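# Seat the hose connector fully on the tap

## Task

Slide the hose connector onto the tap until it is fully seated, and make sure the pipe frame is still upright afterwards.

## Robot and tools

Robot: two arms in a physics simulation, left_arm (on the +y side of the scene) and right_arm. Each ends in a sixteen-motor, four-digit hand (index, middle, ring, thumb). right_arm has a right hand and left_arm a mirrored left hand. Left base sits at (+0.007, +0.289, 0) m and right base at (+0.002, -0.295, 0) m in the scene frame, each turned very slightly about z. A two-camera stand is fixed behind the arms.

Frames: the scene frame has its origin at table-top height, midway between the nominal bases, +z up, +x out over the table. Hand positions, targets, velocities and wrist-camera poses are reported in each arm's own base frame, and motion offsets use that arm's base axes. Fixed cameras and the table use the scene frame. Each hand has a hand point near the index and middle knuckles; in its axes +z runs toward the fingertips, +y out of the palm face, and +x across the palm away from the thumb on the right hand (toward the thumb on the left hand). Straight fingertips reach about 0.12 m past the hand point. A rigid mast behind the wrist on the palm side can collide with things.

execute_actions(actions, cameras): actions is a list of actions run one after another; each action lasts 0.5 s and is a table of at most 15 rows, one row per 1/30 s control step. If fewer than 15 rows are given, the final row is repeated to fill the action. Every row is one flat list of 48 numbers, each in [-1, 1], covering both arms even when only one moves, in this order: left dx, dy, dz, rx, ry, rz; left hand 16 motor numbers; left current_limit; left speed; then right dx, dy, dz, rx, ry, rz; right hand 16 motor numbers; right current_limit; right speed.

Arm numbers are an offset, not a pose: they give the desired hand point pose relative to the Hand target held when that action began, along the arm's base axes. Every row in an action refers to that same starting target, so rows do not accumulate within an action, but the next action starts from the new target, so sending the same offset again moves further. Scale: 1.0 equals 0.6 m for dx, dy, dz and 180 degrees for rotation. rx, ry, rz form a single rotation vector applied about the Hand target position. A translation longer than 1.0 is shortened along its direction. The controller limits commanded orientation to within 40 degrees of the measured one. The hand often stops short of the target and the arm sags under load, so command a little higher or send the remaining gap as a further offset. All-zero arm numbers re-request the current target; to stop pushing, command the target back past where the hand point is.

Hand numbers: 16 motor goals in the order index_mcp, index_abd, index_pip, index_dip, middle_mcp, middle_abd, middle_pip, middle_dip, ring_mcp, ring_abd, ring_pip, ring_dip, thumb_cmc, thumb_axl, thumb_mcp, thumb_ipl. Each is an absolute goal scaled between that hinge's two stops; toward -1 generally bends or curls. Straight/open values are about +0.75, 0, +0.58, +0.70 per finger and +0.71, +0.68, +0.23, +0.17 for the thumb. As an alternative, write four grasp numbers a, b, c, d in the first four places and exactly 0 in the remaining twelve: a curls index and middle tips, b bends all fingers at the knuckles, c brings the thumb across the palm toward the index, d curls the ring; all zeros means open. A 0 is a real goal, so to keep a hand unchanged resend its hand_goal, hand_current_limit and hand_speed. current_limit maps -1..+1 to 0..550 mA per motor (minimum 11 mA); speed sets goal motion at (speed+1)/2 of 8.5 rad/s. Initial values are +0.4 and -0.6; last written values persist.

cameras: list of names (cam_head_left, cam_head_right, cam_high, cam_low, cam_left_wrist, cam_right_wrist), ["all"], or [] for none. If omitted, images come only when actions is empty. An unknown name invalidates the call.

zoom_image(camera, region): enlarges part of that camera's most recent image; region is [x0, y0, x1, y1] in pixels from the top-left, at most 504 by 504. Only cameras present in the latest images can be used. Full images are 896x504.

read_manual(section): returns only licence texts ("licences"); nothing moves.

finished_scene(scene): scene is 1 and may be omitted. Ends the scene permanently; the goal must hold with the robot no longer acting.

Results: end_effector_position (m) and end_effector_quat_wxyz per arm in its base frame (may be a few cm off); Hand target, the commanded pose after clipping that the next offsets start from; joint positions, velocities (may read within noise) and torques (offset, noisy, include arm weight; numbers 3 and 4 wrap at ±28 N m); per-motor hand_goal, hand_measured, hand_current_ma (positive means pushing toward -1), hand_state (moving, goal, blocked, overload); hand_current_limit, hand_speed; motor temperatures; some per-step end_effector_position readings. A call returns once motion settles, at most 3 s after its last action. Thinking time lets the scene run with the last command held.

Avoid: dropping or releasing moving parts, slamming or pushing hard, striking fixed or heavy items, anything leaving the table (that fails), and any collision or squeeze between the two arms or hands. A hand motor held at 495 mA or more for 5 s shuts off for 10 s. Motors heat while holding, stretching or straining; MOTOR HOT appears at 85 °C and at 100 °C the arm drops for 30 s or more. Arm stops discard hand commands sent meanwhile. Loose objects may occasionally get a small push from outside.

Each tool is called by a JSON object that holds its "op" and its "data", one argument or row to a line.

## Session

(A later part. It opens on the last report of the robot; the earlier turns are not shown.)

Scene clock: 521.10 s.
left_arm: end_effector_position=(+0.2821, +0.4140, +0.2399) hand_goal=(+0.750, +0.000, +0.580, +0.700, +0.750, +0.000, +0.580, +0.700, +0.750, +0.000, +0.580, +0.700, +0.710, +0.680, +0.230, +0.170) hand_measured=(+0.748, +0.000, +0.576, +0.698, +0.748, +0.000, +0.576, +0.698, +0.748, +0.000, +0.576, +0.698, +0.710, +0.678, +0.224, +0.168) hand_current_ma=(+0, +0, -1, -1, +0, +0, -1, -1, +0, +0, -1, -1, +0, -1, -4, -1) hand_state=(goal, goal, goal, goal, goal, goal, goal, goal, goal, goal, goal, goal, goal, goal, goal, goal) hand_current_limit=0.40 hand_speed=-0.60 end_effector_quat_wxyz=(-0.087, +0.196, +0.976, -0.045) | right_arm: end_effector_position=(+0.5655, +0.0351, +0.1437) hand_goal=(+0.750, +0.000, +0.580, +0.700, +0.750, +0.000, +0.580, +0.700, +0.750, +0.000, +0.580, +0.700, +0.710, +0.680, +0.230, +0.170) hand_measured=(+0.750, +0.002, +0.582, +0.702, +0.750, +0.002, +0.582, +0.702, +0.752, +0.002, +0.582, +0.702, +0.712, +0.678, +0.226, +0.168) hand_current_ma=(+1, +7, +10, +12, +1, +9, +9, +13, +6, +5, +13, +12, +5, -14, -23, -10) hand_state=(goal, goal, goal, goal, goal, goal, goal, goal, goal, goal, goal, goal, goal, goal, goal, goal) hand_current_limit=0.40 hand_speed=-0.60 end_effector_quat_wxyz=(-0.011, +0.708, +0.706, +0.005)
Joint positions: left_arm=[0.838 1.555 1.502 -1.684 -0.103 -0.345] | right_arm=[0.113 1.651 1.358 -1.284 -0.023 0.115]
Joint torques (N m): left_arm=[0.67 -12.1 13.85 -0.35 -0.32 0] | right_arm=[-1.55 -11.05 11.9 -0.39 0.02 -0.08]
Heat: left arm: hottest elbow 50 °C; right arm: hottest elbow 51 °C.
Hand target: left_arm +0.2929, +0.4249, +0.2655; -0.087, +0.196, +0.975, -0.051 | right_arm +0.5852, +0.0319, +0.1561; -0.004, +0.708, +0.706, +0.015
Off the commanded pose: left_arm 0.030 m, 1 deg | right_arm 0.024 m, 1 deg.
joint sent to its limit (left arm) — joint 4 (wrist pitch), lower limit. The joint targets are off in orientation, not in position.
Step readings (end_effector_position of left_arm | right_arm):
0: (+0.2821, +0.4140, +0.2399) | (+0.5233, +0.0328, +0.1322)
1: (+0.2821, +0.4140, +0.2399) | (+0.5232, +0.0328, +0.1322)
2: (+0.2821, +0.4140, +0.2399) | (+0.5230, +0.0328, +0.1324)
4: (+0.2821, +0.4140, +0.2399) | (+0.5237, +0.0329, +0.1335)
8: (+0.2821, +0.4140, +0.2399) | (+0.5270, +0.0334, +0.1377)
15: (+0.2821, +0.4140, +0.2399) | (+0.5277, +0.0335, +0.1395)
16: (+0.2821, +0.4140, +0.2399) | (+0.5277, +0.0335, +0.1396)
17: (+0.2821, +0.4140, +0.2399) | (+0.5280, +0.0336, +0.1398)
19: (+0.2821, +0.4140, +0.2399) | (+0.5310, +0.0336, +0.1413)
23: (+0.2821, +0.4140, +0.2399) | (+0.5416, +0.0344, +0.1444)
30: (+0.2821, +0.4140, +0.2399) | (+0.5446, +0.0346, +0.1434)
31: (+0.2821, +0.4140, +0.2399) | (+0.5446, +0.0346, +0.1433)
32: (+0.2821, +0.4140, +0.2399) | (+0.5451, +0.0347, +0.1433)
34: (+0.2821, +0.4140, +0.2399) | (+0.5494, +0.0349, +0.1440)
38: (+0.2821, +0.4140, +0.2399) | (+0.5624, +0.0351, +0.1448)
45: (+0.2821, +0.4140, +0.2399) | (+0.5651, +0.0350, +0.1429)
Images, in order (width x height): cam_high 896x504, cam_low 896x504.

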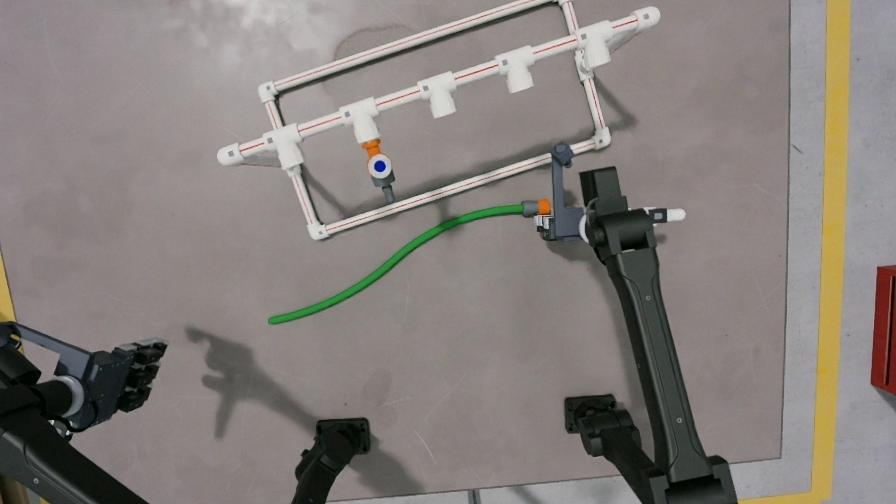

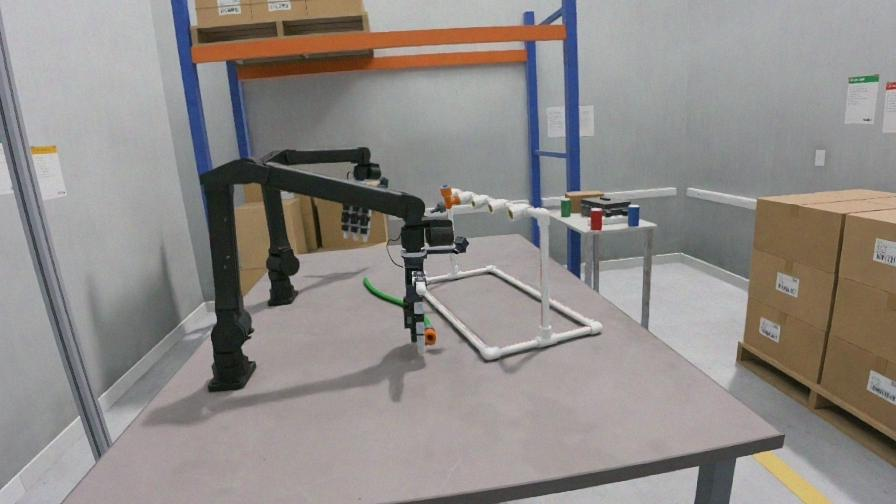

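{"op": "execute_actions", "data": {
  "actions": [
    [[0,0,0,0,0,0,0,0,0,0,0,0,0,0,0,0,0,0,0,0,0,0,0.4,-0.6,0.03,0,0,0,0,0,0,0,0,0,0,0,0,0,0,0,0,0,0,0,0,0,0.4,-0.6]],
    [[0,0,0,0,0,0,0,0,0,0,0,0,0,0,0,0,0,0,0,0,0,0,0.4,-0.6,0.03,0,0,0,0,0,0,0,0,0,0,0,0,0,0,0,0,0,0,0,0,0,0.4,-0.6]]
  ],
  "cameras": ["cam_low", "cam_high"]
}}

{"op": "zoom_image", "data": {
  "camera": "cam_high",
  "region": [440, 130, 660, 270]
}}

Scene clock: 532.33 s.
left_arm: end_effector_position=(+0.2821, +0.4140, +0.2399) hand_goal=(+0.750, +0.000, +0.580, +0.700, +0.750, +0.000, +0.580, +0.700, +0.750, +0.000, +0.580, +0.700, +0.710, +0.680, +0.230, +0.170) hand_measured=(+0.748, +0.000, +0.576, +0.698, +0.748, +0.000, +0.576, +0.698, +0.748, +0.000, +0.576, +0.698, +0.710, +0.678, +0.224, +0.168) hand_current_ma=(+0, +0, -1, -1, +0, +0, -1, -1, +0, +0, -1, -1, +0, -1, -4, -1) hand_state=(goal, goal, goal, goal, goal, goal, goal, goal, goal, goal, goal, goal, goal, goal, goal, goal) hand_current_limit=0.40 hand_speed=-0.60 end_effector_quat_wxyz=(-0.087, +0.196, +0.976, -0.045) | right_arm: end_effector_position=(+0.6021, +0.0354, +0.1448) hand_goal=(+0.750, +0.000, +0.580, +0.700, +0.750, +0.000, +0.580, +0.700, +0.750, +0.000, +0.580, +0.700, +0.710, +0.680, +0.230, +0.170) hand_measured=(+0.750, +0.002, +0.582, +0.702, +0.750, +0.002, +0.582, +0.702, +0.752, +0.000, +0.582, +0.702, +0.712, +0.678, +0.226, +0.168) hand_current_ma=(+1, +7, +10, +12, +1, +9, +9, +13, +6, +3, +13, +12, +5, -14, -23, -10) hand_state=(goal, goal, goal, goal, goal, goal, goal, goal, goal, goal, goal, goal, goal, goal, goal, goal) hand_current_limit=0.40 hand_speed=-0.60 end_effector_quat_wxyz=(-0.011, +0.708, +0.706, +0.005)
Joint positions: left_arm=[0.838 1.555 1.502 -1.684 -0.103 -0.345] | right_arm=[0.106 1.741 1.479 -1.314 -0.023 0.108]
Joint torques (N m): left_arm=[0.62 -11.69 13.82 -0.39 -0.31 0.01] | right_arm=[-1.49 -12.34 12 -0.43 0.02 -0.07]
Heat: left arm: hottest elbow 50 °C; right arm: hottest elbow 52 °C.
Hand target: left_arm +0.2929, +0.4249, +0.2655; -0.087, +0.196, +0.975, -0.051 | right_arm +0.6213, +0.0318, +0.1562; -0.004, +0.709, +0.706, +0.015
Off the commanded pose: left_arm 0.030 m, 1 deg | right_arm 0.023 m, 1 deg.
joint sent to its limit (left arm) — joint 4 (wrist pitch), lower limit. The joint targets are off in orientation, not in position.
Step readings (end_effector_position of left_arm | right_arm):
0: (+0.2821, +0.4140, +0.2399) | (+0.5655, +0.0351, +0.1437)
1: (+0.2821, +0.4140, +0.2399) | (+0.5657, +0.0351, +0.1438)
2: (+0.2821, +0.4140, +0.2399) | (+0.5661, +0.0352, +0.1438)
4: (+0.2821, +0.4140, +0.2399) | (+0.5697, +0.0352, +0.1445)
8: (+0.2821, +0.4140, +0.2399) | (+0.5810, +0.0357, +0.1451)
15: (+0.2821, +0.4140, +0.2399) | (+0.5833, +0.0354, +0.1433)
16: (+0.2821, +0.4140, +0.2399) | (+0.5834, +0.0354, +0.1437)
17: (+0.2821, +0.4140, +0.2399) | (+0.5839, +0.0353, +0.1437)
19: (+0.2821, +0.4140, +0.2399) | (+0.5878, +0.0355, +0.1452)
23: (+0.2821, +0.4140, +0.2399) | (+0.5994, +0.0360, +0.1460)
30: (+0.2821, +0.4140, +0.2399) | (+0.6014, +0.0356, +0.1437)
Images, in order (width x height): cam_high 896x504, cam_low 896x504.

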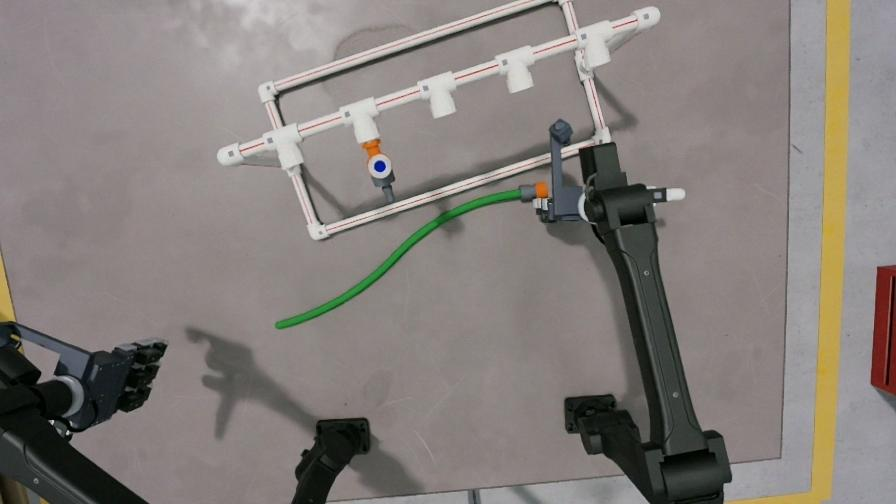

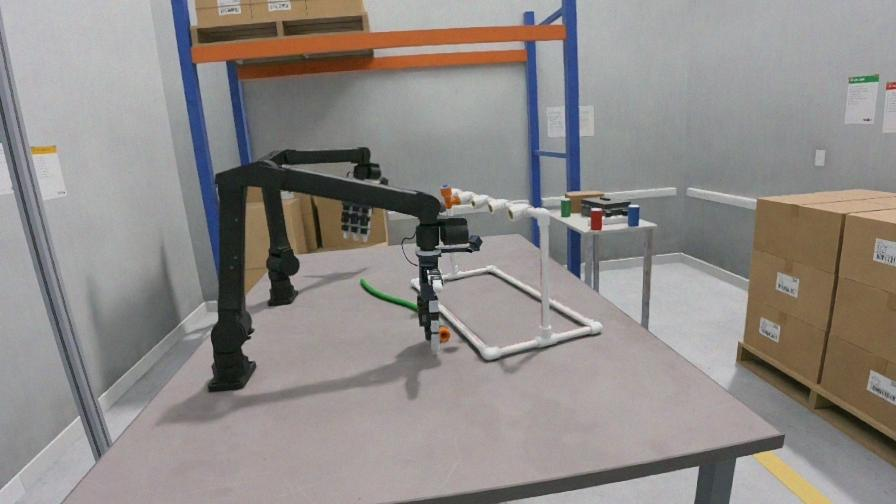

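Scaled by 2.291.

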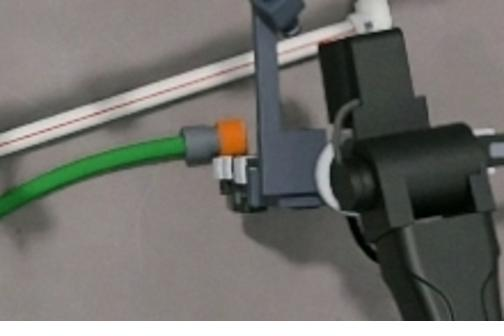

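{"op": "execute_actions", "data": {
  "actions": [
    [[0,0,0,0,0,0,0,0,0,0,0,0,0,0,0,0,0,0,0,0,0,0,0.4,-0.6,-0.033,0,0.1,0,0,0,0.5,0,0,0,0,0,0,0,0,0,0,0,0,0,0,0,0.4,-0.6]],
    [[0,0,0,0,0,0,0,0,0,0,0,0,0,0,0,0,0,0,0,0,0,0,0.4,-0.6,-0.009,0.053,0,0,-0.083,0,0.95,0,0,0,0,0,0,0,0,0,0,0,0,0,0,0,0.4,-0.6]],
    [[0,0,0,0,0,0,0,0,0,0,0,0,0,0,0,0,0,0,0,0,0,0,0.4,-0.6,-0.009,0.053,0,0,-0.083,0,0.95,0,0,0,0,0,0,0,0,0,0,0,0,0,0,0,0.4,-0.6]],
    [[0,0,0,0,0,0,0,0,0,0,0,0,0,0,0,0,0,0,0,0,0,0,0.4,-0.6,0,0,0,0,0,0,0.95,0,0,0,0,0,0,0,0,0,0,0,0,0,0,0,0.4,-0.6]]
  ],
  "cameras": ["cam_low", "cam_high", "cam_right_wrist", "cam_head_left"]
}}

{"op": "zoom_image", "data": {
  "camera": "cam_high",
  "region": [440, 100, 660, 240]
}}

{"op": "zoom_image", "data": {
  "camera": "cam_low",
  "region": [360, 200, 520, 370]
}}

Scene clock: 751.57 s.
left_arm: end_effector_position=(+0.2821, +0.4140, +0.2399) hand_goal=(+0.750, +0.000, +0.580, +0.700, +0.750, +0.000, +0.580, +0.700, +0.750, +0.000, +0.580, +0.700, +0.710, +0.680, +0.230, +0.170) hand_measured=(+0.748, +0.000, +0.576, +0.698, +0.748, +0.000, +0.576, +0.698, +0.748, +0.000, +0.576, +0.698, +0.710, +0.678, +0.224, +0.168) hand_current_ma=(+0, +0, -1, -1, +0, +0, -1, -1, +0, +0, -1, -1, +0, -1, -4, -1) hand_state=(goal, goal, goal, goal, goal, goal, goal, goal, goal, goal, goal, goal, goal, goal, goal, goal) hand_current_limit=0.40 hand_speed=-0.60 end_effector_quat_wxyz=(-0.087, +0.196, +0.976, -0.045) | right_arm: end_effector_position=(+0.5916, +0.0954, +0.2055) hand_goal=(+0.846, +0.000, -0.274, -0.202, +0.512, +0.000, -0.940, -0.678, +0.846, +0.000, +0.580, +0.606, +0.806, +0.680, +0.230, +0.028) hand_measured=(+0.848, +0.002, -0.268, -0.198, +0.520, +0.002, -0.936, -0.676, +0.846, +0.004, +0.578, +0.606, +0.808, +0.678, +0.226, +0.028) hand_current_ma=(+10, +7, +30, +15, +42, +9, +22, +12, -2, +14, -12, -4, +10, -14, -23, +6) hand_state=(goal, goal, goal, goal, goal, goal, goal, goal, goal, goal, goal, goal, goal, goal, goal, goal) hand_current_limit=0.40 hand_speed=-0.60 end_effector_quat_wxyz=(+0.171, +0.680, +0.688, +0.184)
Joint positions: left_arm=[0.838 1.555 1.502 -1.684 -0.103 -0.345] | right_arm=[0.259 1.477 1.122 -0.718 0.105 0.22]
Joint torques (N m): left_arm=[0.32 -11.93 13.93 -0.38 -0.32 0.02] | right_arm=[-0.5 -12.4 8.09 1.68 0.28 0.08]
Heat: left arm: hottest elbow 52 °C; right arm: hottest elbow 49 °C.
Hand target: left_arm +0.2929, +0.4249, +0.2655; -0.087, +0.196, +0.975, -0.051 | right_arm +0.5907, +0.0954, +0.2162; +0.178, +0.681, +0.683, +0.197
Off the commanded pose: left_arm 0.030 m, 1 deg | right_arm 0.011 m, 2 deg.
joint sent to its limit (left arm) — joint 4 (wrist pitch), lower limit. The joint targets are off in orientation, not in position.
Step readings (end_effector_position of left_arm | right_arm):
0: (+0.2821, +0.4140, +0.2399) | (+0.6021, +0.0354, +0.1448)
1: (+0.2821, +0.4140, +0.2399) | (+0.6018, +0.0354, +0.1447)
2: (+0.2821, +0.4140, +0.2399) | (+0.6004, +0.0352, +0.1452)
4: (+0.2821, +0.4140, +0.2399) | (+0.5947, +0.0346, +0.1473)
8: (+0.2821, +0.4140, +0.2399) | (+0.5872, +0.0338, +0.1595)
15: (+0.2821, +0.4140, +0.2399) | (+0.5874, +0.0339, +0.1848)
16: (+0.2821, +0.4140, +0.2399) | (+0.5877, +0.0339, +0.1860)
17: (+0.2821, +0.4140, +0.2399) | (+0.5902, +0.0343, +0.1877)
19: (+0.2821, +0.4140, +0.2399) | (+0.5969, +0.0375, +0.1916)
23: (+0.2821, +0.4140, +0.2399) | (+0.5939, +0.0489, +0.2011)
30: (+0.2821, +0.4140, +0.2399) | (+0.5959, +0.0655, +0.2135)
31: (+0.2821, +0.4140, +0.2399) | (+0.5964, +0.0650, +0.2127)
32: (+0.2821, +0.4140, +0.2399) | (+0.5980, +0.0647, +0.2120)
34: (+0.2821, +0.4140, +0.2399) | (+0.5984, +0.0658, +0.2092)
38: (+0.2821, +0.4140, +0.2399) | (+0.5868, +0.0803, +0.1992)
45: (+0.2821, +0.4140, +0.2399) | (+0.5903, +0.0964, +0.2052)
46: (+0.2821, +0.4140, +0.2399) | (+0.5908, +0.0960, +0.2056)
47: (+0.2821, +0.4140, +0.2399) | (+0.5911, +0.0959, +0.2057)
49: (+0.2821, +0.4140, +0.2399) | (+0.5913, +0.0956, +0.2056)
53: (+0.2821, +0.4140, +0.2399) | (+0.5915, +0.0954, +0.2054)
60: (+0.2821, +0.4140, +0.2399) | (+0.5915, +0.0954, +0.2054)
camera_calibration:
cam_right_wrist: T_world_to_cam=[[0.550298, -0.765355, 0.333773, -0.293783], [-0.820957, -0.423031, 0.383502, 0.399725], [-0.152319, -0.485053, -0.861117, 0.44178], [0, 0, 0, 1]] pos_world=[0.557117, 0.158535, 0.325185]
Images, in order (width x height): cam_head_left 896x504, cam_high 896x504, cam_low 896x504, cam_right_wrist 896x504.

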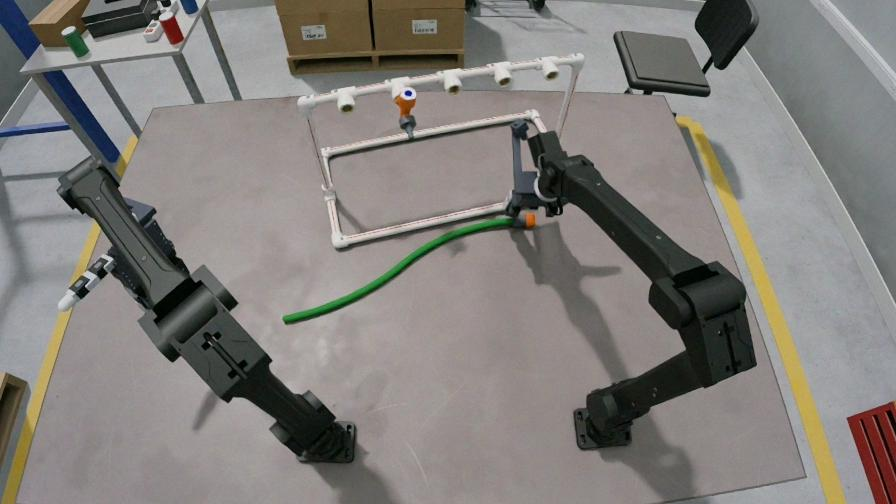

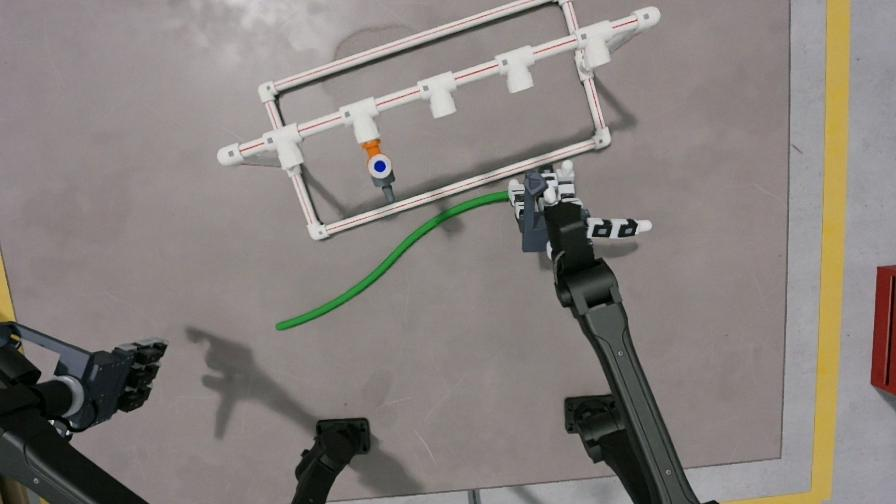

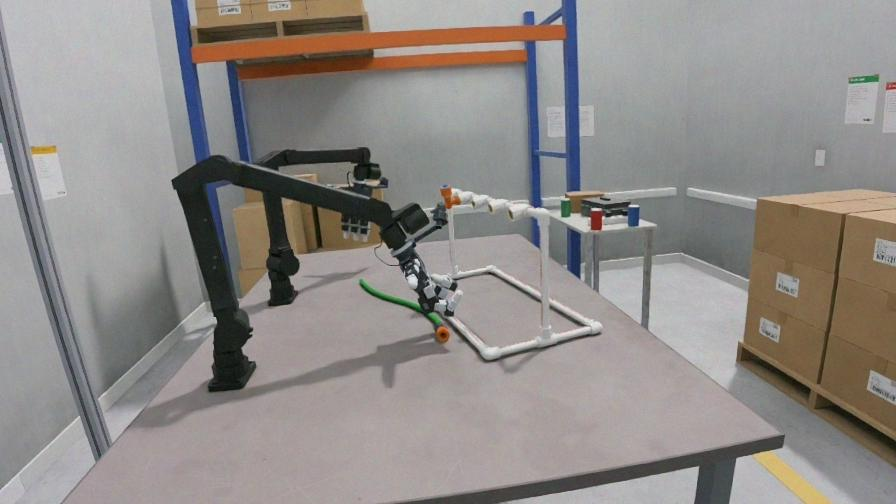

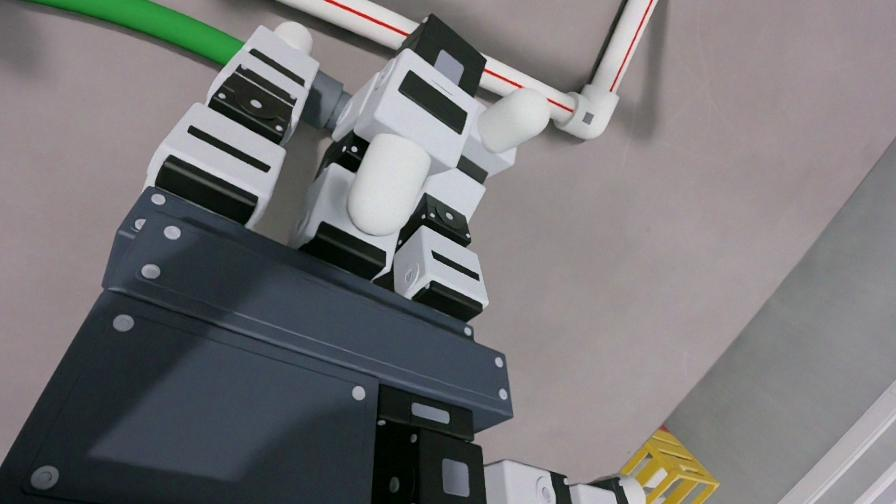

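Scaled by 2.291.

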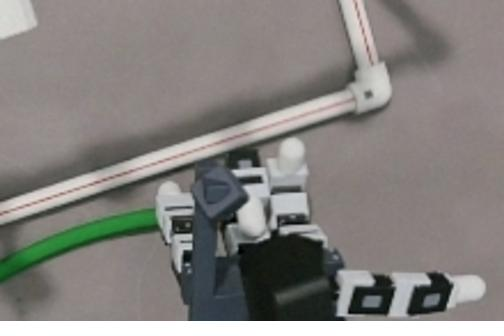

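Scaled by 2.965.

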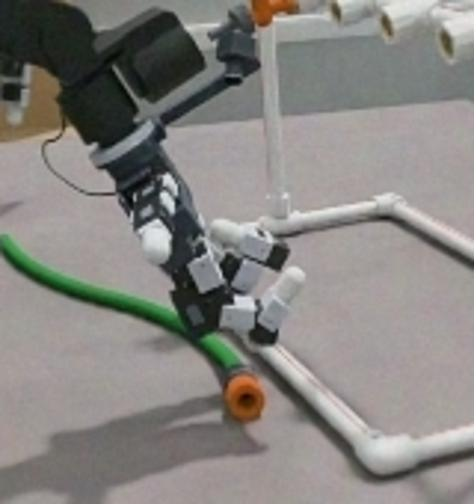

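{"op": "execute_actions", "data": {
  "actions": [
    [[0,0,0,0,0,0,0,0,0,0,0,0,0,0,0,0,0,0,0,0,0,0,0.4,-0.6,-0.007,0,-0.05,0,0,0,0.95,0,0,0,0,0,0,0,0,0,0,0,0,0,0,0,0.4,-0.6]],
    [[0,0,0,0,0,0,0,0,0,0,0,0,0,0,0,0,0,0,0,0,0,0,0.4,-0.6,0,0,-0.042,0,0,0,0.95,0,0,0,0,0,0,0,0,0,0,0,0,0,0,0,0.4,-0.6]],
    [[0,0,0,0,0,0,0,0,0,0,0,0,0,0,0,0,0,0,0,0,0,0,0.4,-0.6,0,0,0,0,0,0,0.95,0,0,0,0,0,0,0,0,0,0,0,0,0,0,0,0.4,-0.6]]
  ],
  "cameras": ["cam_low", "cam_high", "cam_right_wrist"]
}}

{"op": "zoom_image", "data": {
  "camera": "cam_low",
  "region": [360, 240, 500, 370]
}}

{"op": "zoom_image", "data": {
  "camera": "cam_high",
  "region": [440, 100, 660, 240]
}}

Scene clock: 772.30 s.
left_arm: end_effector_position=(+0.2821, +0.4140, +0.2399) hand_goal=(+0.750, +0.000, +0.580, +0.700, +0.750, +0.000, +0.580, +0.700, +0.750, +0.000, +0.580, +0.700, +0.710, +0.680, +0.230, +0.170) hand_measured=(+0.748, +0.000, +0.576, +0.698, +0.748, +0.000, +0.576, +0.698, +0.748, +0.000, +0.576, +0.698, +0.710, +0.678, +0.224, +0.168) hand_current_ma=(+0, +0, -1, -1, +0, +0, -1, -1, +0, +0, -1, -1, +0, -1, -4, -1) hand_state=(goal, goal, goal, goal, goal, goal, goal, goal, goal, goal, goal, goal, goal, goal, goal, goal) hand_current_limit=0.40 hand_speed=-0.60 end_effector_quat_wxyz=(-0.087, +0.196, +0.976, -0.045) | right_arm: end_effector_position=(+0.5869, +0.0934, +0.1793) hand_goal=(+0.846, +0.000, -0.274, -0.202, +0.512, +0.000, -0.940, -0.678, +0.846, +0.000, +0.580, +0.606, +0.806, +0.680, +0.230, +0.028) hand_measured=(+0.850, +0.002, -0.268, -0.200, +0.520, +0.002, -0.936, -0.676, +0.844, +0.002, +0.576, +0.604, +0.808, +0.678, +0.226, +0.028) hand_current_ma=(+17, +7, +30, +14, +42, +9, +21, +12, -10, +9, -15, -9, +14, -14, -23, +6) hand_state=(goal, goal, goal, goal, goal, goal, goal, goal, goal, goal, goal, goal, goal, goal, goal, goal) hand_current_limit=0.40 hand_speed=-0.60 end_effector_quat_wxyz=(+0.184, +0.678, +0.681, +0.205)
Joint positions: left_arm=[0.838 1.555 1.502 -1.684 -0.103 -0.345] | right_arm=[0.259 1.481 1.024 -0.564 0.107 0.225]
Joint torques (N m): left_arm=[0.44 -11.58 13.9 -0.25 -0.34 0.01] | right_arm=[-0.32 -9.11 7.45 1.7 0.27 0.04]
Heat: left arm: hottest elbow 52 °C; right arm: hottest elbow 49 °C.
Hand target: left_arm +0.2929, +0.4249, +0.2655; -0.087, +0.196, +0.975, -0.051 | right_arm +0.5865, +0.0954, +0.1612; +0.178, +0.681, +0.683, +0.197
Off the commanded pose: left_arm 0.030 m, 1 deg | right_arm 0.018 m, 1 deg.
joint sent to its limit (left arm) — joint 4 (wrist pitch), lower limit. The joint targets are off in orientation, not in position.
Step readings (end_effector_position of left_arm | right_arm):
0: (+0.2821, +0.4140, +0.2399) | (+0.5916, +0.0954, +0.2055)
1: (+0.2821, +0.4140, +0.2399) | (+0.5915, +0.0953, +0.2054)
2: (+0.2821, +0.4140, +0.2399) | (+0.5917, +0.0953, +0.2047)
4: (+0.2821, +0.4140, +0.2399) | (+0.5917, +0.0952, +0.2016)
8: (+0.2821, +0.4140, +0.2399) | (+0.5856, +0.0935, +0.1880)
15: (+0.2821, +0.4140, +0.2399) | (+0.5857, +0.0933, +0.1866)
16: (+0.2821, +0.4140, +0.2399) | (+0.5859, +0.0933, +0.1868)
17: (+0.2821, +0.4140, +0.2399) | (+0.5861, +0.0934, +0.1866)
19: (+0.2821, +0.4140, +0.2399) | (+0.5867, +0.0935, +0.1855)
23: (+0.2821, +0.4140, +0.2399) | (+0.5844, +0.0929, +0.1783)
30: (+0.2821, +0.4140, +0.2399) | (+0.5868, +0.0934, +0.1791)
31: (+0.2821, +0.4140, +0.2399) | (+0.5868, +0.0934, +0.1792)
32: (+0.2821, +0.4140, +0.2399) | (+0.5868, +0.0934, +0.1792)
34: (+0.2821, +0.4140, +0.2399) | (+0.5868, +0.0934, +0.1792)
38: (+0.2821, +0.4140, +0.2399) | (+0.5868, +0.0934, +0.1792)
45: (+0.2821, +0.4140, +0.2399) | (+0.5869, +0.0934, +0.1793)
camera_calibration:
cam_right_wrist: T_world_to_cam=[[0.52922, -0.772824, 0.35024, -0.273854], [-0.841208, -0.423953, 0.335608, 0.425641], [-0.110881, -0.472236, -0.87447, 0.394492], [0, 0, 0, 1]] pos_world=[0.546723, 0.155104, 0.298038]
Images, in order (width x height): cam_high 896x504, cam_low 896x504, cam_right_wrist 896x504.

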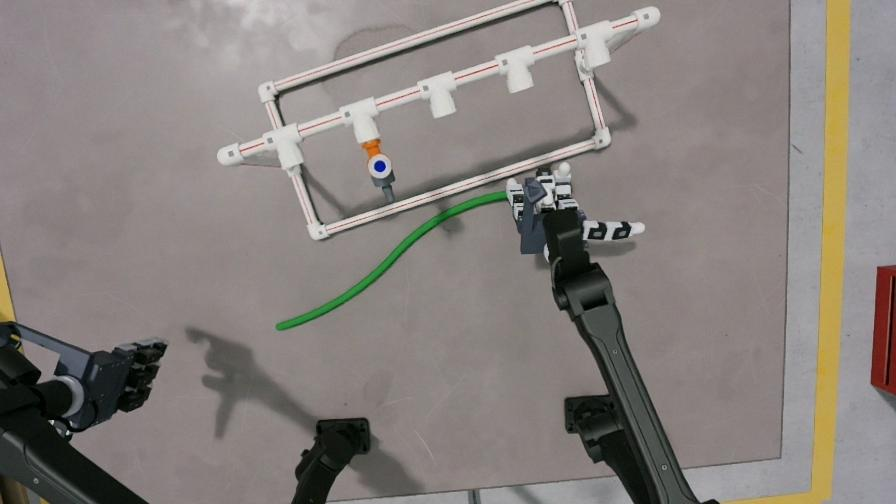

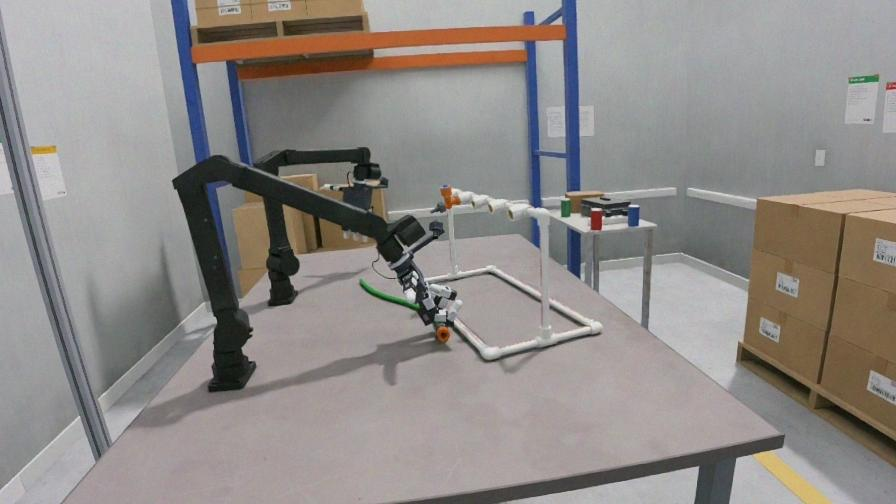

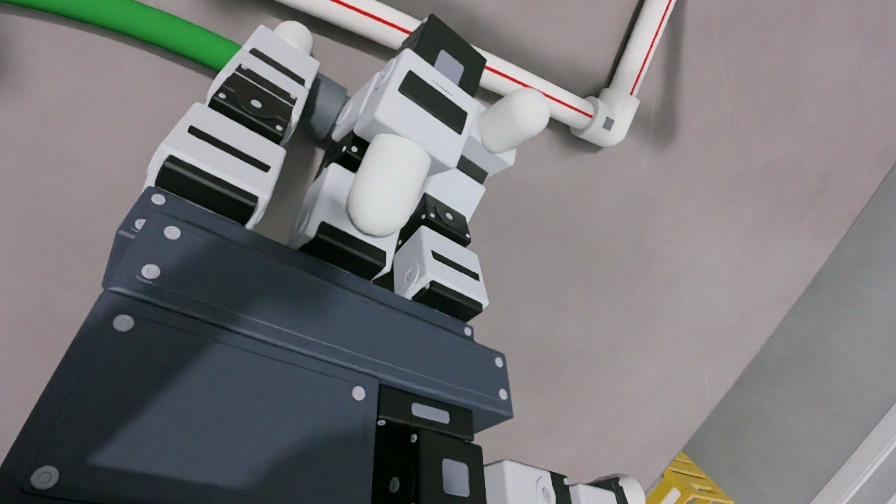

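Scaled by 3.600.

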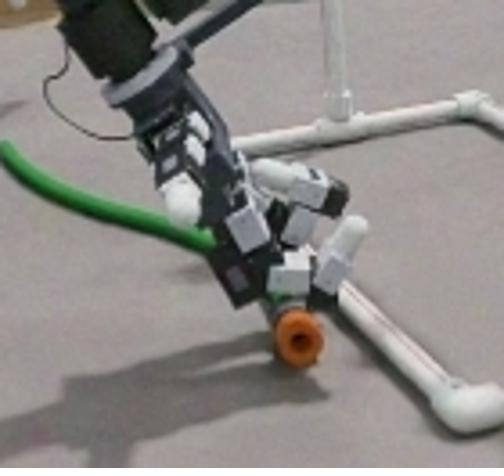

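Scaled by 2.291.

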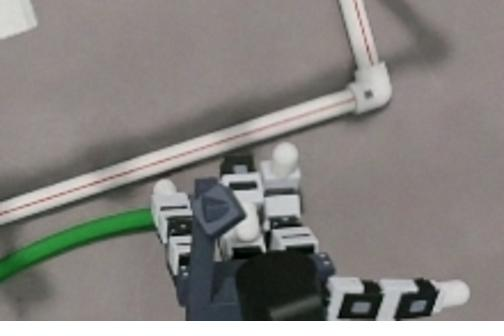

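{"op": "execute_actions", "data": {
  "actions": [
    [[0,0,0,0,0,0,0,0,0,0,0,0,0,0,0,0,0,0,0,0,0,0,0.4,-0.6,0,0,-0.03,0,0,0,0.95,0,0,0,0,0,0,0,0,0,0,0,0,0,0,0,0.4,-0.6]],
    [[0,0,0,0,0,0,0,0,0,0,0,0,0,0,0,0,0,0,0,0,0,0,0.4,-0.6,0,0,-0.02,0,0,0,0.95,0,0,0,0,0,0,0,0,0,0,0,0,0,0,0,0.4,-0.6]]
  ],
  "cameras": ["cam_low", "cam_high", "cam_right_wrist"]
}}

{"op": "zoom_image", "data": {
  "camera": "cam_low",
  "region": [360, 240, 500, 370]
}}

{"op": "zoom_image", "data": {
  "camera": "cam_high",
  "region": [440, 100, 660, 240]
}}

Scene clock: 785.03 s.
left_arm: end_effector_position=(+0.2821, +0.4140, +0.2399) hand_goal=(+0.750, +0.000, +0.580, +0.700, +0.750, +0.000, +0.580, +0.700, +0.750, +0.000, +0.580, +0.700, +0.710, +0.680, +0.230, +0.170) hand_measured=(+0.748, +0.000, +0.576, +0.698, +0.748, +0.000, +0.576, +0.698, +0.748, +0.000, +0.576, +0.698, +0.710, +0.678, +0.224, +0.168) hand_current_ma=(+0, +0, -1, -1, +0, +0, -1, -1, +0, +0, -1, -1, +0, -1, -4, -1) hand_state=(goal, goal, goal, goal, goal, goal, goal, goal, goal, goal, goal, goal, goal, goal, goal, goal) hand_current_limit=0.40 hand_speed=-0.60 end_effector_quat_wxyz=(-0.087, +0.196, +0.976, -0.045) | right_arm: end_effector_position=(+0.5898, +0.0943, +0.1691) hand_goal=(+0.846, +0.000, -0.274, -0.202, +0.512, +0.000, -0.940, -0.678, +0.846, +0.000, +0.580, +0.606, +0.806, +0.680, +0.230, +0.028) hand_measured=(+0.850, +0.002, -0.268, -0.200, +0.520, +0.002, -0.936, -0.676, +0.864, +0.020, +0.594, +0.610, +0.810, +0.678, +0.226, +0.028) hand_current_ma=(+22, +7, +30, +14, +43, +9, +19, +11, +90, +90, +64, +20, +18, -14, -23, +5) hand_state=(goal, goal, goal, goal, goal, goal, goal, goal, goal, blocked, goal, goal, goal, goal, goal, goal) hand_current_limit=0.40 hand_speed=-0.60 end_effector_quat_wxyz=(+0.192, +0.676, +0.676, +0.220)
Joint positions: left_arm=[0.838 1.555 1.502 -1.684 -0.103 -0.345] | right_arm=[0.259 1.497 0.992 -0.483 0.106 0.227]
Joint torques (N m): left_arm=[0.44 -11.99 13.91 -0.34 -0.32 -0.01] | right_arm=[-0.32 -7.47 6.43 1.78 0.3 0.01]
Motor temperatures (°C): left_arm=[27 35 53 27 28 27] | right_arm=[27 33 47 28 24 25]
Heat: left arm: hottest elbow 53 °C; right arm: hottest elbow 47 °C.
Hand target: left_arm +0.2929, +0.4249, +0.2655; -0.087, +0.196, +0.975, -0.051 | right_arm +0.5865, +0.0956, +0.1311; +0.178, +0.681, +0.683, +0.197
Off the commanded pose: left_arm 0.030 m, 1 deg | right_arm 0.038 m, 3 deg.
joint sent to its limit (left arm) — joint 4 (wrist pitch), lower limit. The joint targets are off in orientation, not in position.
Step readings (end_effector_position of left_arm | right_arm):
0: (+0.2821, +0.4140, +0.2399) | (+0.5869, +0.0934, +0.1793)
1: (+0.2821, +0.4140, +0.2399) | (+0.5869, +0.0934, +0.1789)
2: (+0.2821, +0.4140, +0.2399) | (+0.5870, +0.0934, +0.1788)
4: (+0.2821, +0.4140, +0.2399) | (+0.5875, +0.0935, +0.1772)
8: (+0.2821, +0.4140, +0.2399) | (+0.5894, +0.0939, +0.1763)
15: (+0.2821, +0.4140, +0.2399) | (+0.5873, +0.0938, +0.1666)
16: (+0.2821, +0.4140, +0.2399) | (+0.5876, +0.0938, +0.1670)
17: (+0.2821, +0.4140, +0.2399) | (+0.5878, +0.0939, +0.1673)
19: (+0.2821, +0.4140, +0.2399) | (+0.5887, +0.0941, +0.1682)
23: (+0.2821, +0.4140, +0.2399) | (+0.5893, +0.0942, +0.1686)
30: (+0.2821, +0.4140, +0.2399) | (+0.5897, +0.0943, +0.1690)
camera_calibration:
cam_right_wrist: T_world_to_cam=[[0.516967, -0.777101, 0.35897, -0.264882], [-0.85196, -0.426375, 0.303922, 0.443846], [-0.0831222, -0.462945, -0.882481, 0.370407], [0, 0, 0, 1]] pos_world=[0.545863, 0.154883, 0.287067]
Images, in order (width x height): cam_high 896x504, cam_low 896x504, cam_right_wrist 896x504.

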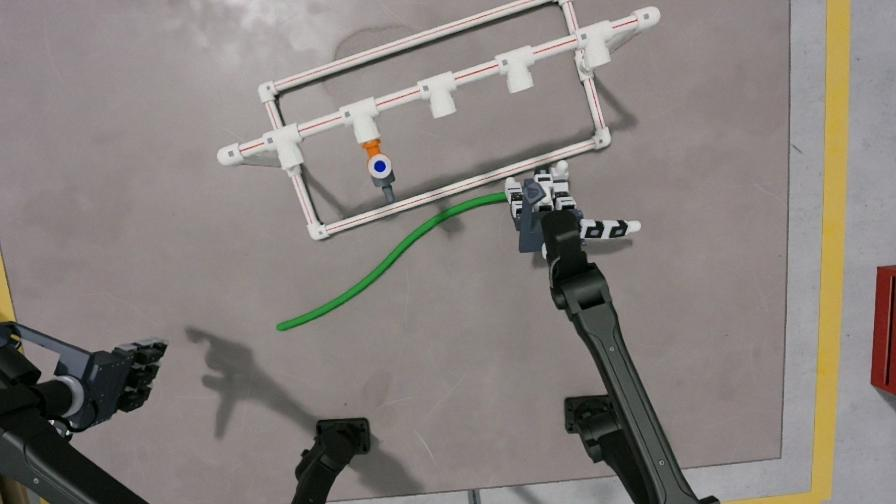

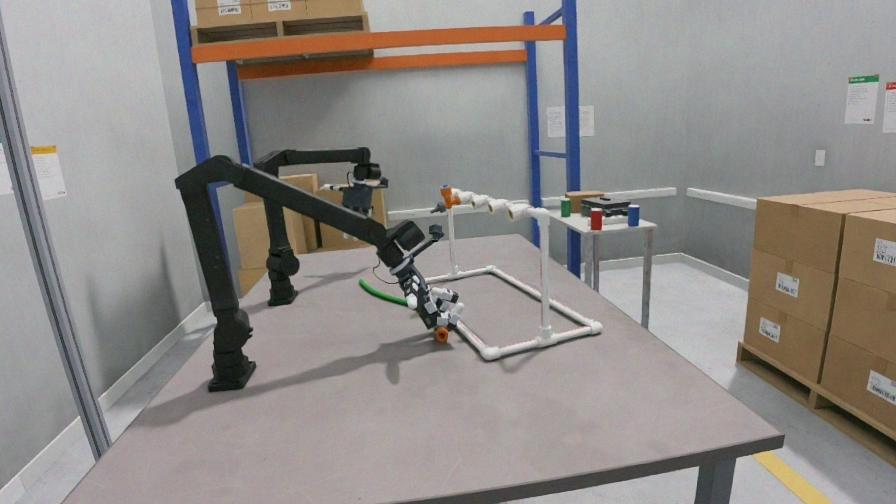

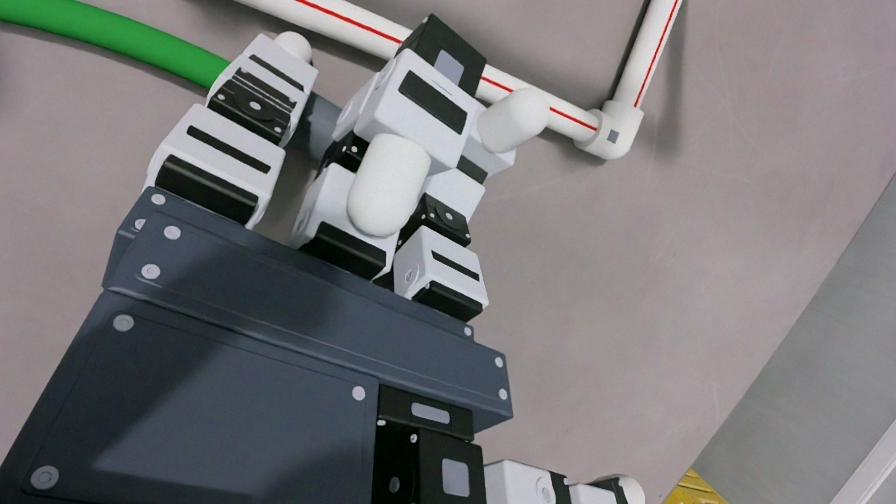

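Scaled by 3.600.

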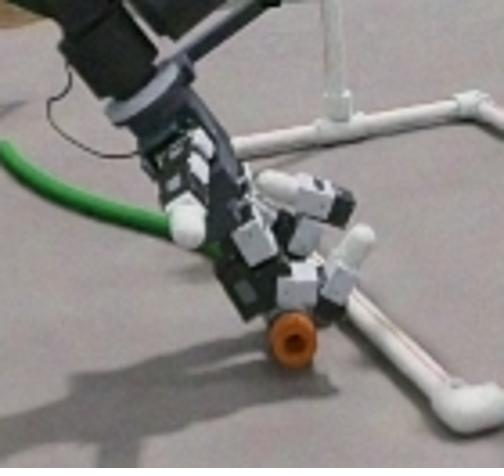

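Scaled by 2.291.

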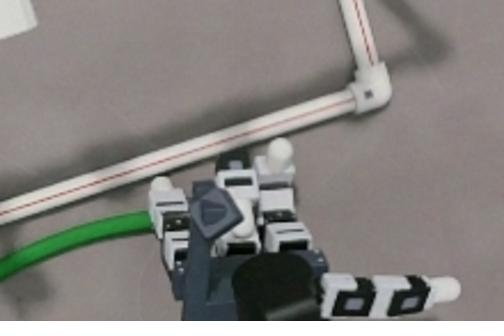

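{"op": "execute_actions", "data": {
  "actions": [
    [[0,0,0,0,0,0,0,0,0,0,0,0,0,0,0,0,0,0,0,0,0,0,0.4,-0.6,0,0,0.11,0,0,0,0.95,0,0,0,0,0,0,0,0,0,0,0,0,0,0,0,0.4,-0.6]],
    [[0,0,0,0,0,0,0,0,0,0,0,0,0,0,0,0,0,0,0,0,0,0,0.4,-0.6,-0.044,0.005,0,0,0,0,0.95,0,0,0,0,0,0,0,0,0,0,0,0,0,0,0,0.4,-0.6]],
    [[0,0,0,0,0,0,0,0,0,0,0,0,0,0,0,0,0,0,0,0,0,0,0.4,-0.6,0,0,0,0,0,0,0.95,0,0,0,0,0,0,0,0,0,0,0,0,0,0,0,0.4,-0.6]]
  ],
  "cameras": ["cam_high", "cam_right_wrist"]
}}

{"op": "zoom_image", "data": {
  "camera": "cam_high",
  "region": [440, 100, 660, 240]
}}

Scene clock: 807.77 s.
left_arm: end_effector_position=(+0.2821, +0.4140, +0.2399) hand_goal=(+0.750, +0.000, +0.580, +0.700, +0.750, +0.000, +0.580, +0.700, +0.750, +0.000, +0.580, +0.700, +0.710, +0.680, +0.230, +0.170) hand_measured=(+0.748, +0.000, +0.576, +0.698, +0.748, +0.000, +0.576, +0.698, +0.748, +0.000, +0.576, +0.698, +0.710, +0.678, +0.224, +0.168) hand_current_ma=(+0, +0, -1, -1, +0, +0, -1, -1, +0, +0, -1, -1, +0, -1, -4, -1) hand_state=(goal, goal, goal, goal, goal, goal, goal, goal, goal, goal, goal, goal, goal, goal, goal, goal) hand_current_limit=0.40 hand_speed=-0.60 end_effector_quat_wxyz=(-0.087, +0.196, +0.976, -0.045) | right_arm: end_effector_position=(+0.5653, +0.0955, +0.1955) hand_goal=(+0.846, +0.000, -0.274, -0.202, +0.512, +0.000, -0.940, -0.678, +0.846, +0.000, +0.580, +0.606, +0.806, +0.680, +0.230, +0.028) hand_measured=(+0.850, +0.002, -0.268, -0.200, +0.520, +0.002, -0.936, -0.676, +0.846, -0.004, +0.578, +0.604, +0.810, +0.678, +0.226, +0.028) hand_current_ma=(+22, +7, +30, +14, +43, +9, +19, +11, +0, -15, -11, -11, +18, -14, -23, +5) hand_state=(goal, goal, goal, goal, goal, goal, goal, goal, goal, goal, goal, goal, goal, goal, goal, goal) hand_current_limit=0.40 hand_speed=-0.60 end_effector_quat_wxyz=(+0.180, +0.680, +0.682, +0.197)
Joint positions: left_arm=[0.838 1.555 1.502 -1.684 -0.103 -0.345] | right_arm=[0.278 1.415 1.011 -0.638 0.118 0.243]
Joint torques (N m): left_arm=[0.67 -11.87 13.86 -0.39 -0.33 0.03] | right_arm=[-0.03 -10.87 8.01 0.7 0.3 0.07]
Heat: left arm: hottest elbow 53 °C; right arm: hottest elbow 45 °C.
Hand target: left_arm +0.2929, +0.4249, +0.2655; -0.087, +0.196, +0.975, -0.051 | right_arm +0.5600, +0.0984, +0.1971; +0.178, +0.681, +0.683, +0.197
Off the commanded pose: left_arm 0.030 m, 1 deg | right_arm 0.006 m, 0 deg.
joint sent to its limit (left arm) — joint 4 (wrist pitch), lower limit. The joint targets are off in orientation, not in position.
Step readings (end_effector_position of left_arm | right_arm):
0: (+0.2821, +0.4140, +0.2399) | (+0.5898, +0.0943, +0.1691)
1: (+0.2821, +0.4140, +0.2399) | (+0.5898, +0.0943, +0.1691)
2: (+0.2821, +0.4140, +0.2399) | (+0.5890, +0.0941, +0.1685)
4: (+0.2821, +0.4140, +0.2399) | (+0.5846, +0.0929, +0.1657)
8: (+0.2821, +0.4140, +0.2399) | (+0.5777, +0.0910, +0.1643)
15: (+0.2821, +0.4140, +0.2399) | (+0.5733, +0.0897, +0.1648)
16: (+0.2821, +0.4140, +0.2399) | (+0.5731, +0.0896, +0.1647)
17: (+0.2821, +0.4140, +0.2399) | (+0.5730, +0.0894, +0.1653)
19: (+0.2821, +0.4140, +0.2399) | (+0.5717, +0.0907, +0.1688)
23: (+0.2821, +0.4140, +0.2399) | (+0.5693, +0.0930, +0.1840)
30: (+0.2821, +0.4140, +0.2399) | (+0.5671, +0.0958, +0.1982)
31: (+0.2821, +0.4140, +0.2399) | (+0.5668, +0.0962, +0.1978)
32: (+0.2821, +0.4140, +0.2399) | (+0.5666, +0.0961, +0.1975)
34: (+0.2821, +0.4140, +0.2399) | (+0.5659, +0.0958, +0.1965)
38: (+0.2821, +0.4140, +0.2399) | (+0.5653, +0.0956, +0.1955)
45: (+0.2821, +0.4140, +0.2399) | (+0.5653, +0.0956, +0.1955)
camera_calibration:
cam_right_wrist: T_world_to_cam=[[0.53381, -0.77196, 0.345144, -0.268195], [-0.835972, -0.420336, 0.352801, 0.396231], [-0.127272, -0.476859, -0.869717, 0.416049], [0, 0, 0, 1]] pos_world=[0.527354, 0.157912, 0.31462]
Images, in order (width x height): cam_high 896x504, cam_right_wrist 896x504.

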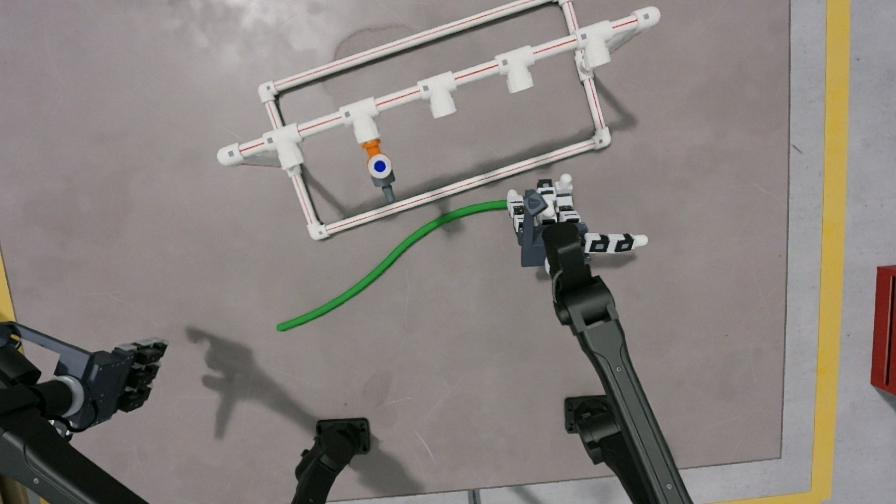

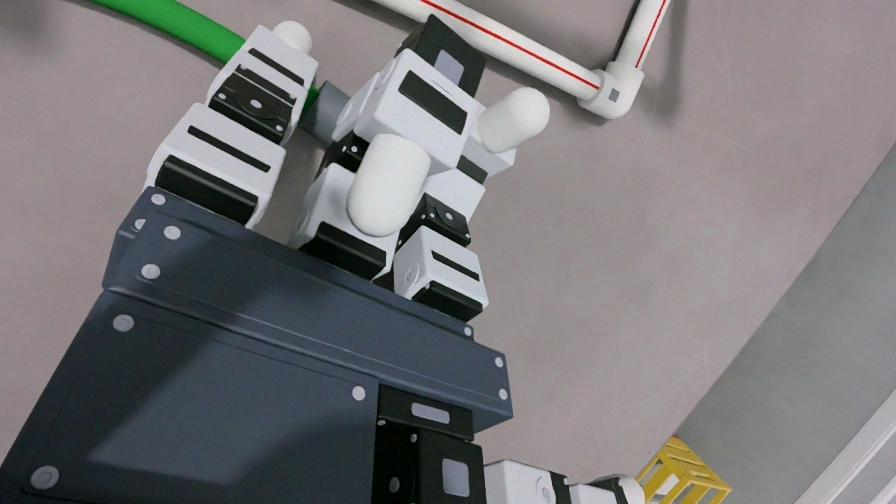

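Scaled by 2.291.

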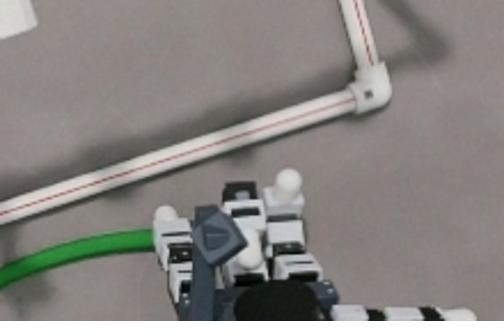

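{"op": "execute_actions", "data": {
  "actions": [
    [[0,0,0,0,0,0,0,0,0,0,0,0,0,0,0,0,0,0,0,0,0,0,0.4,-0.6,0.025,0.002,-0.04,0,0,0,0.95,0,0,0,0,0,0,0,0,0,0,0,0,0,0,0,0.4,-0.6]],
    [[0,0,0,0,0,0,0,0,0,0,0,0,0,0,0,0,0,0,0,0,0,0,0.4,-0.6,0,0,-0.05,0,0,0,0.95,0,0,0,0,0,0,0,0,0,0,0,0,0,0,0,0.4,-0.6]],
    [[0,0,0,0,0,0,0,0,0,0,0,0,0,0,0,0,0,0,0,0,0,0,0.4,-0.6,0,0,-0.02,0,0,0,0.95,0,0,0,0,0,0,0,0,0,0,0,0,0,0,0,0.4,-0.6]]
  ],
  "cameras": ["cam_high", "cam_right_wrist"]
}}

{"op": "zoom_image", "data": {
  "camera": "cam_high",
  "region": [440, 100, 660, 240]
}}

Scene clock: 823.13 s.
left_arm: end_effector_position=(+0.2821, +0.4140, +0.2399) hand_goal=(+0.750, +0.000, +0.580, +0.700, +0.750, +0.000, +0.580, +0.700, +0.750, +0.000, +0.580, +0.700, +0.710, +0.680, +0.230, +0.170) hand_measured=(+0.748, +0.000, +0.576, +0.698, +0.748, +0.000, +0.576, +0.698, +0.748, +0.000, +0.576, +0.698, +0.710, +0.678, +0.224, +0.168) hand_current_ma=(+0, +0, -1, -1, +0, +0, -1, -1, +0, +0, -1, -1, +0, -1, -4, -1) hand_state=(goal, goal, goal, goal, goal, goal, goal, goal, goal, goal, goal, goal, goal, goal, goal, goal) hand_current_limit=0.40 hand_speed=-0.60 end_effector_quat_wxyz=(-0.087, +0.196, +0.976, -0.045) | right_arm: end_effector_position=(+0.5774, +0.0995, +0.1696) hand_goal=(+0.846, +0.000, -0.274, -0.202, +0.512, +0.000, -0.940, -0.678, +0.846, +0.000, +0.580, +0.606, +0.806, +0.680, +0.230, +0.028) hand_measured=(+0.852, +0.002, -0.268, -0.200, +0.520, +0.002, -0.936, -0.676, +0.872, +0.028, +0.602, +0.614, +0.810, +0.678, +0.226, +0.028) hand_current_ma=(+27, +7, +29, +14, +46, +9, +18, +11, +139, +117, +106, +39, +22, -14, -23, +5) hand_state=(goal, goal, goal, goal, goal, goal, goal, goal, blocked, blocked, blocked, goal, goal, goal, goal, goal) hand_current_limit=0.40 hand_speed=-0.60 end_effector_quat_wxyz=(+0.191, +0.677, +0.676, +0.220)
Joint positions: left_arm=[0.838 1.555 1.502 -1.684 -0.103 -0.345] | right_arm=[0.278 1.47 0.964 -0.484 0.114 0.244]
Joint torques (N m): left_arm=[0.44 -11.81 13.83 -0.32 -0.32 0] | right_arm=[-0.5 -6.95 6.43 1.89 0.31 -0.01]
Heat: left arm: hottest elbow 53 °C; right arm: hottest elbow 45 °C.
Hand target: left_arm +0.2929, +0.4249, +0.2655; -0.087, +0.196, +0.975, -0.051 | right_arm +0.5750, +0.0996, +0.1309; +0.178, +0.681, +0.683, +0.197
Off the commanded pose: left_arm 0.030 m, 1 deg | right_arm 0.039 m, 3 deg.
joint sent to its limit (left arm) — joint 4 (wrist pitch), lower limit. The joint targets are off in orientation, not in position.
Step readings (end_effector_position of left_arm | right_arm):
0: (+0.2821, +0.4140, +0.2399) | (+0.5653, +0.0955, +0.1955)
1: (+0.2821, +0.4140, +0.2399) | (+0.5653, +0.0955, +0.1955)
2: (+0.2821, +0.4140, +0.2399) | (+0.5653, +0.0955, +0.1955)
4: (+0.2821, +0.4140, +0.2399) | (+0.5663, +0.0958, +0.1958)
8: (+0.2821, +0.4140, +0.2399) | (+0.5707, +0.0971, +0.1922)
15: (+0.2821, +0.4140, +0.2399) | (+0.5731, +0.0978, +0.1823)
16: (+0.2821, +0.4140, +0.2399) | (+0.5730, +0.0977, +0.1820)
17: (+0.2821, +0.4140, +0.2399) | (+0.5735, +0.0979, +0.1819)
19: (+0.2821, +0.4140, +0.2399) | (+0.5742, +0.0981, +0.1798)
23: (+0.2821, +0.4140, +0.2399) | (+0.5729, +0.0985, +0.1658)
30: (+0.2821, +0.4140, +0.2399) | (+0.5754, +0.0990, +0.1681)
31: (+0.2821, +0.4140, +0.2399) | (+0.5755, +0.0990, +0.1682)
32: (+0.2821, +0.4140, +0.2399) | (+0.5756, +0.0990, +0.1683)
34: (+0.2821, +0.4140, +0.2399) | (+0.5759, +0.0991, +0.1682)
38: (+0.2821, +0.4140, +0.2399) | (+0.5770, +0.0994, +0.1694)
45: (+0.2821, +0.4140, +0.2399) | (+0.5773, +0.0995, +0.1695)
camera_calibration:
cam_right_wrist: T_world_to_cam=[[0.516937, -0.77805, 0.356951, -0.254221], [-0.851948, -0.426973, 0.303115, 0.435563], [-0.0834307, -0.460795, -0.883576, 0.372404], [0, 0, 0, 1]] pos_world=[0.533563, 0.159778, 0.287766]
Images, in order (width x height): cam_high 896x504, cam_right_wrist 896x504.

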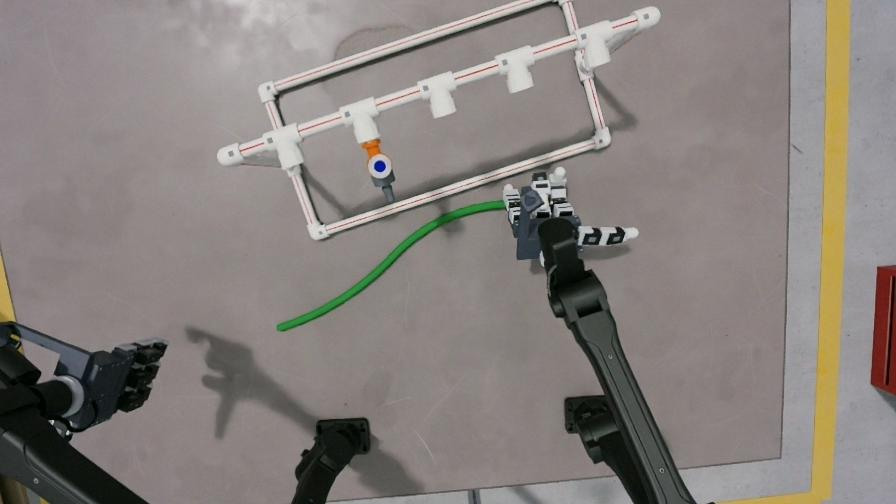

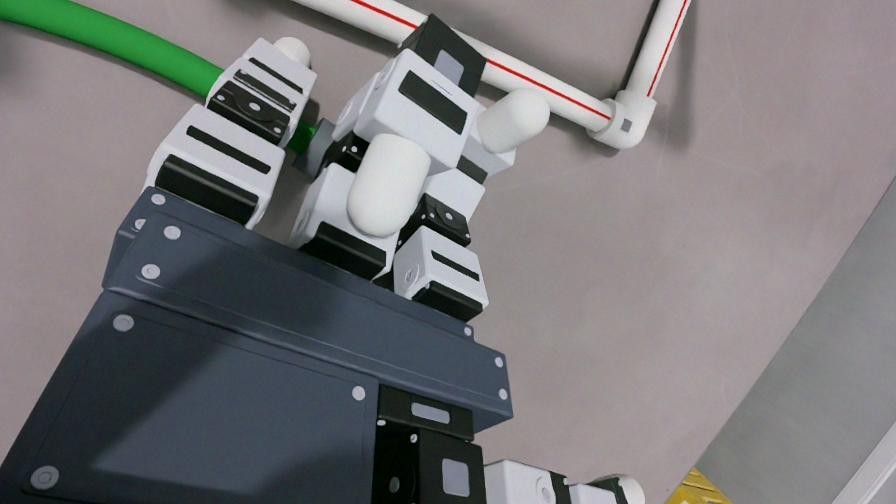

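Scaled by 2.291.

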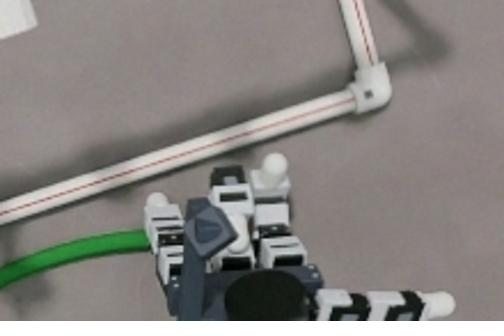

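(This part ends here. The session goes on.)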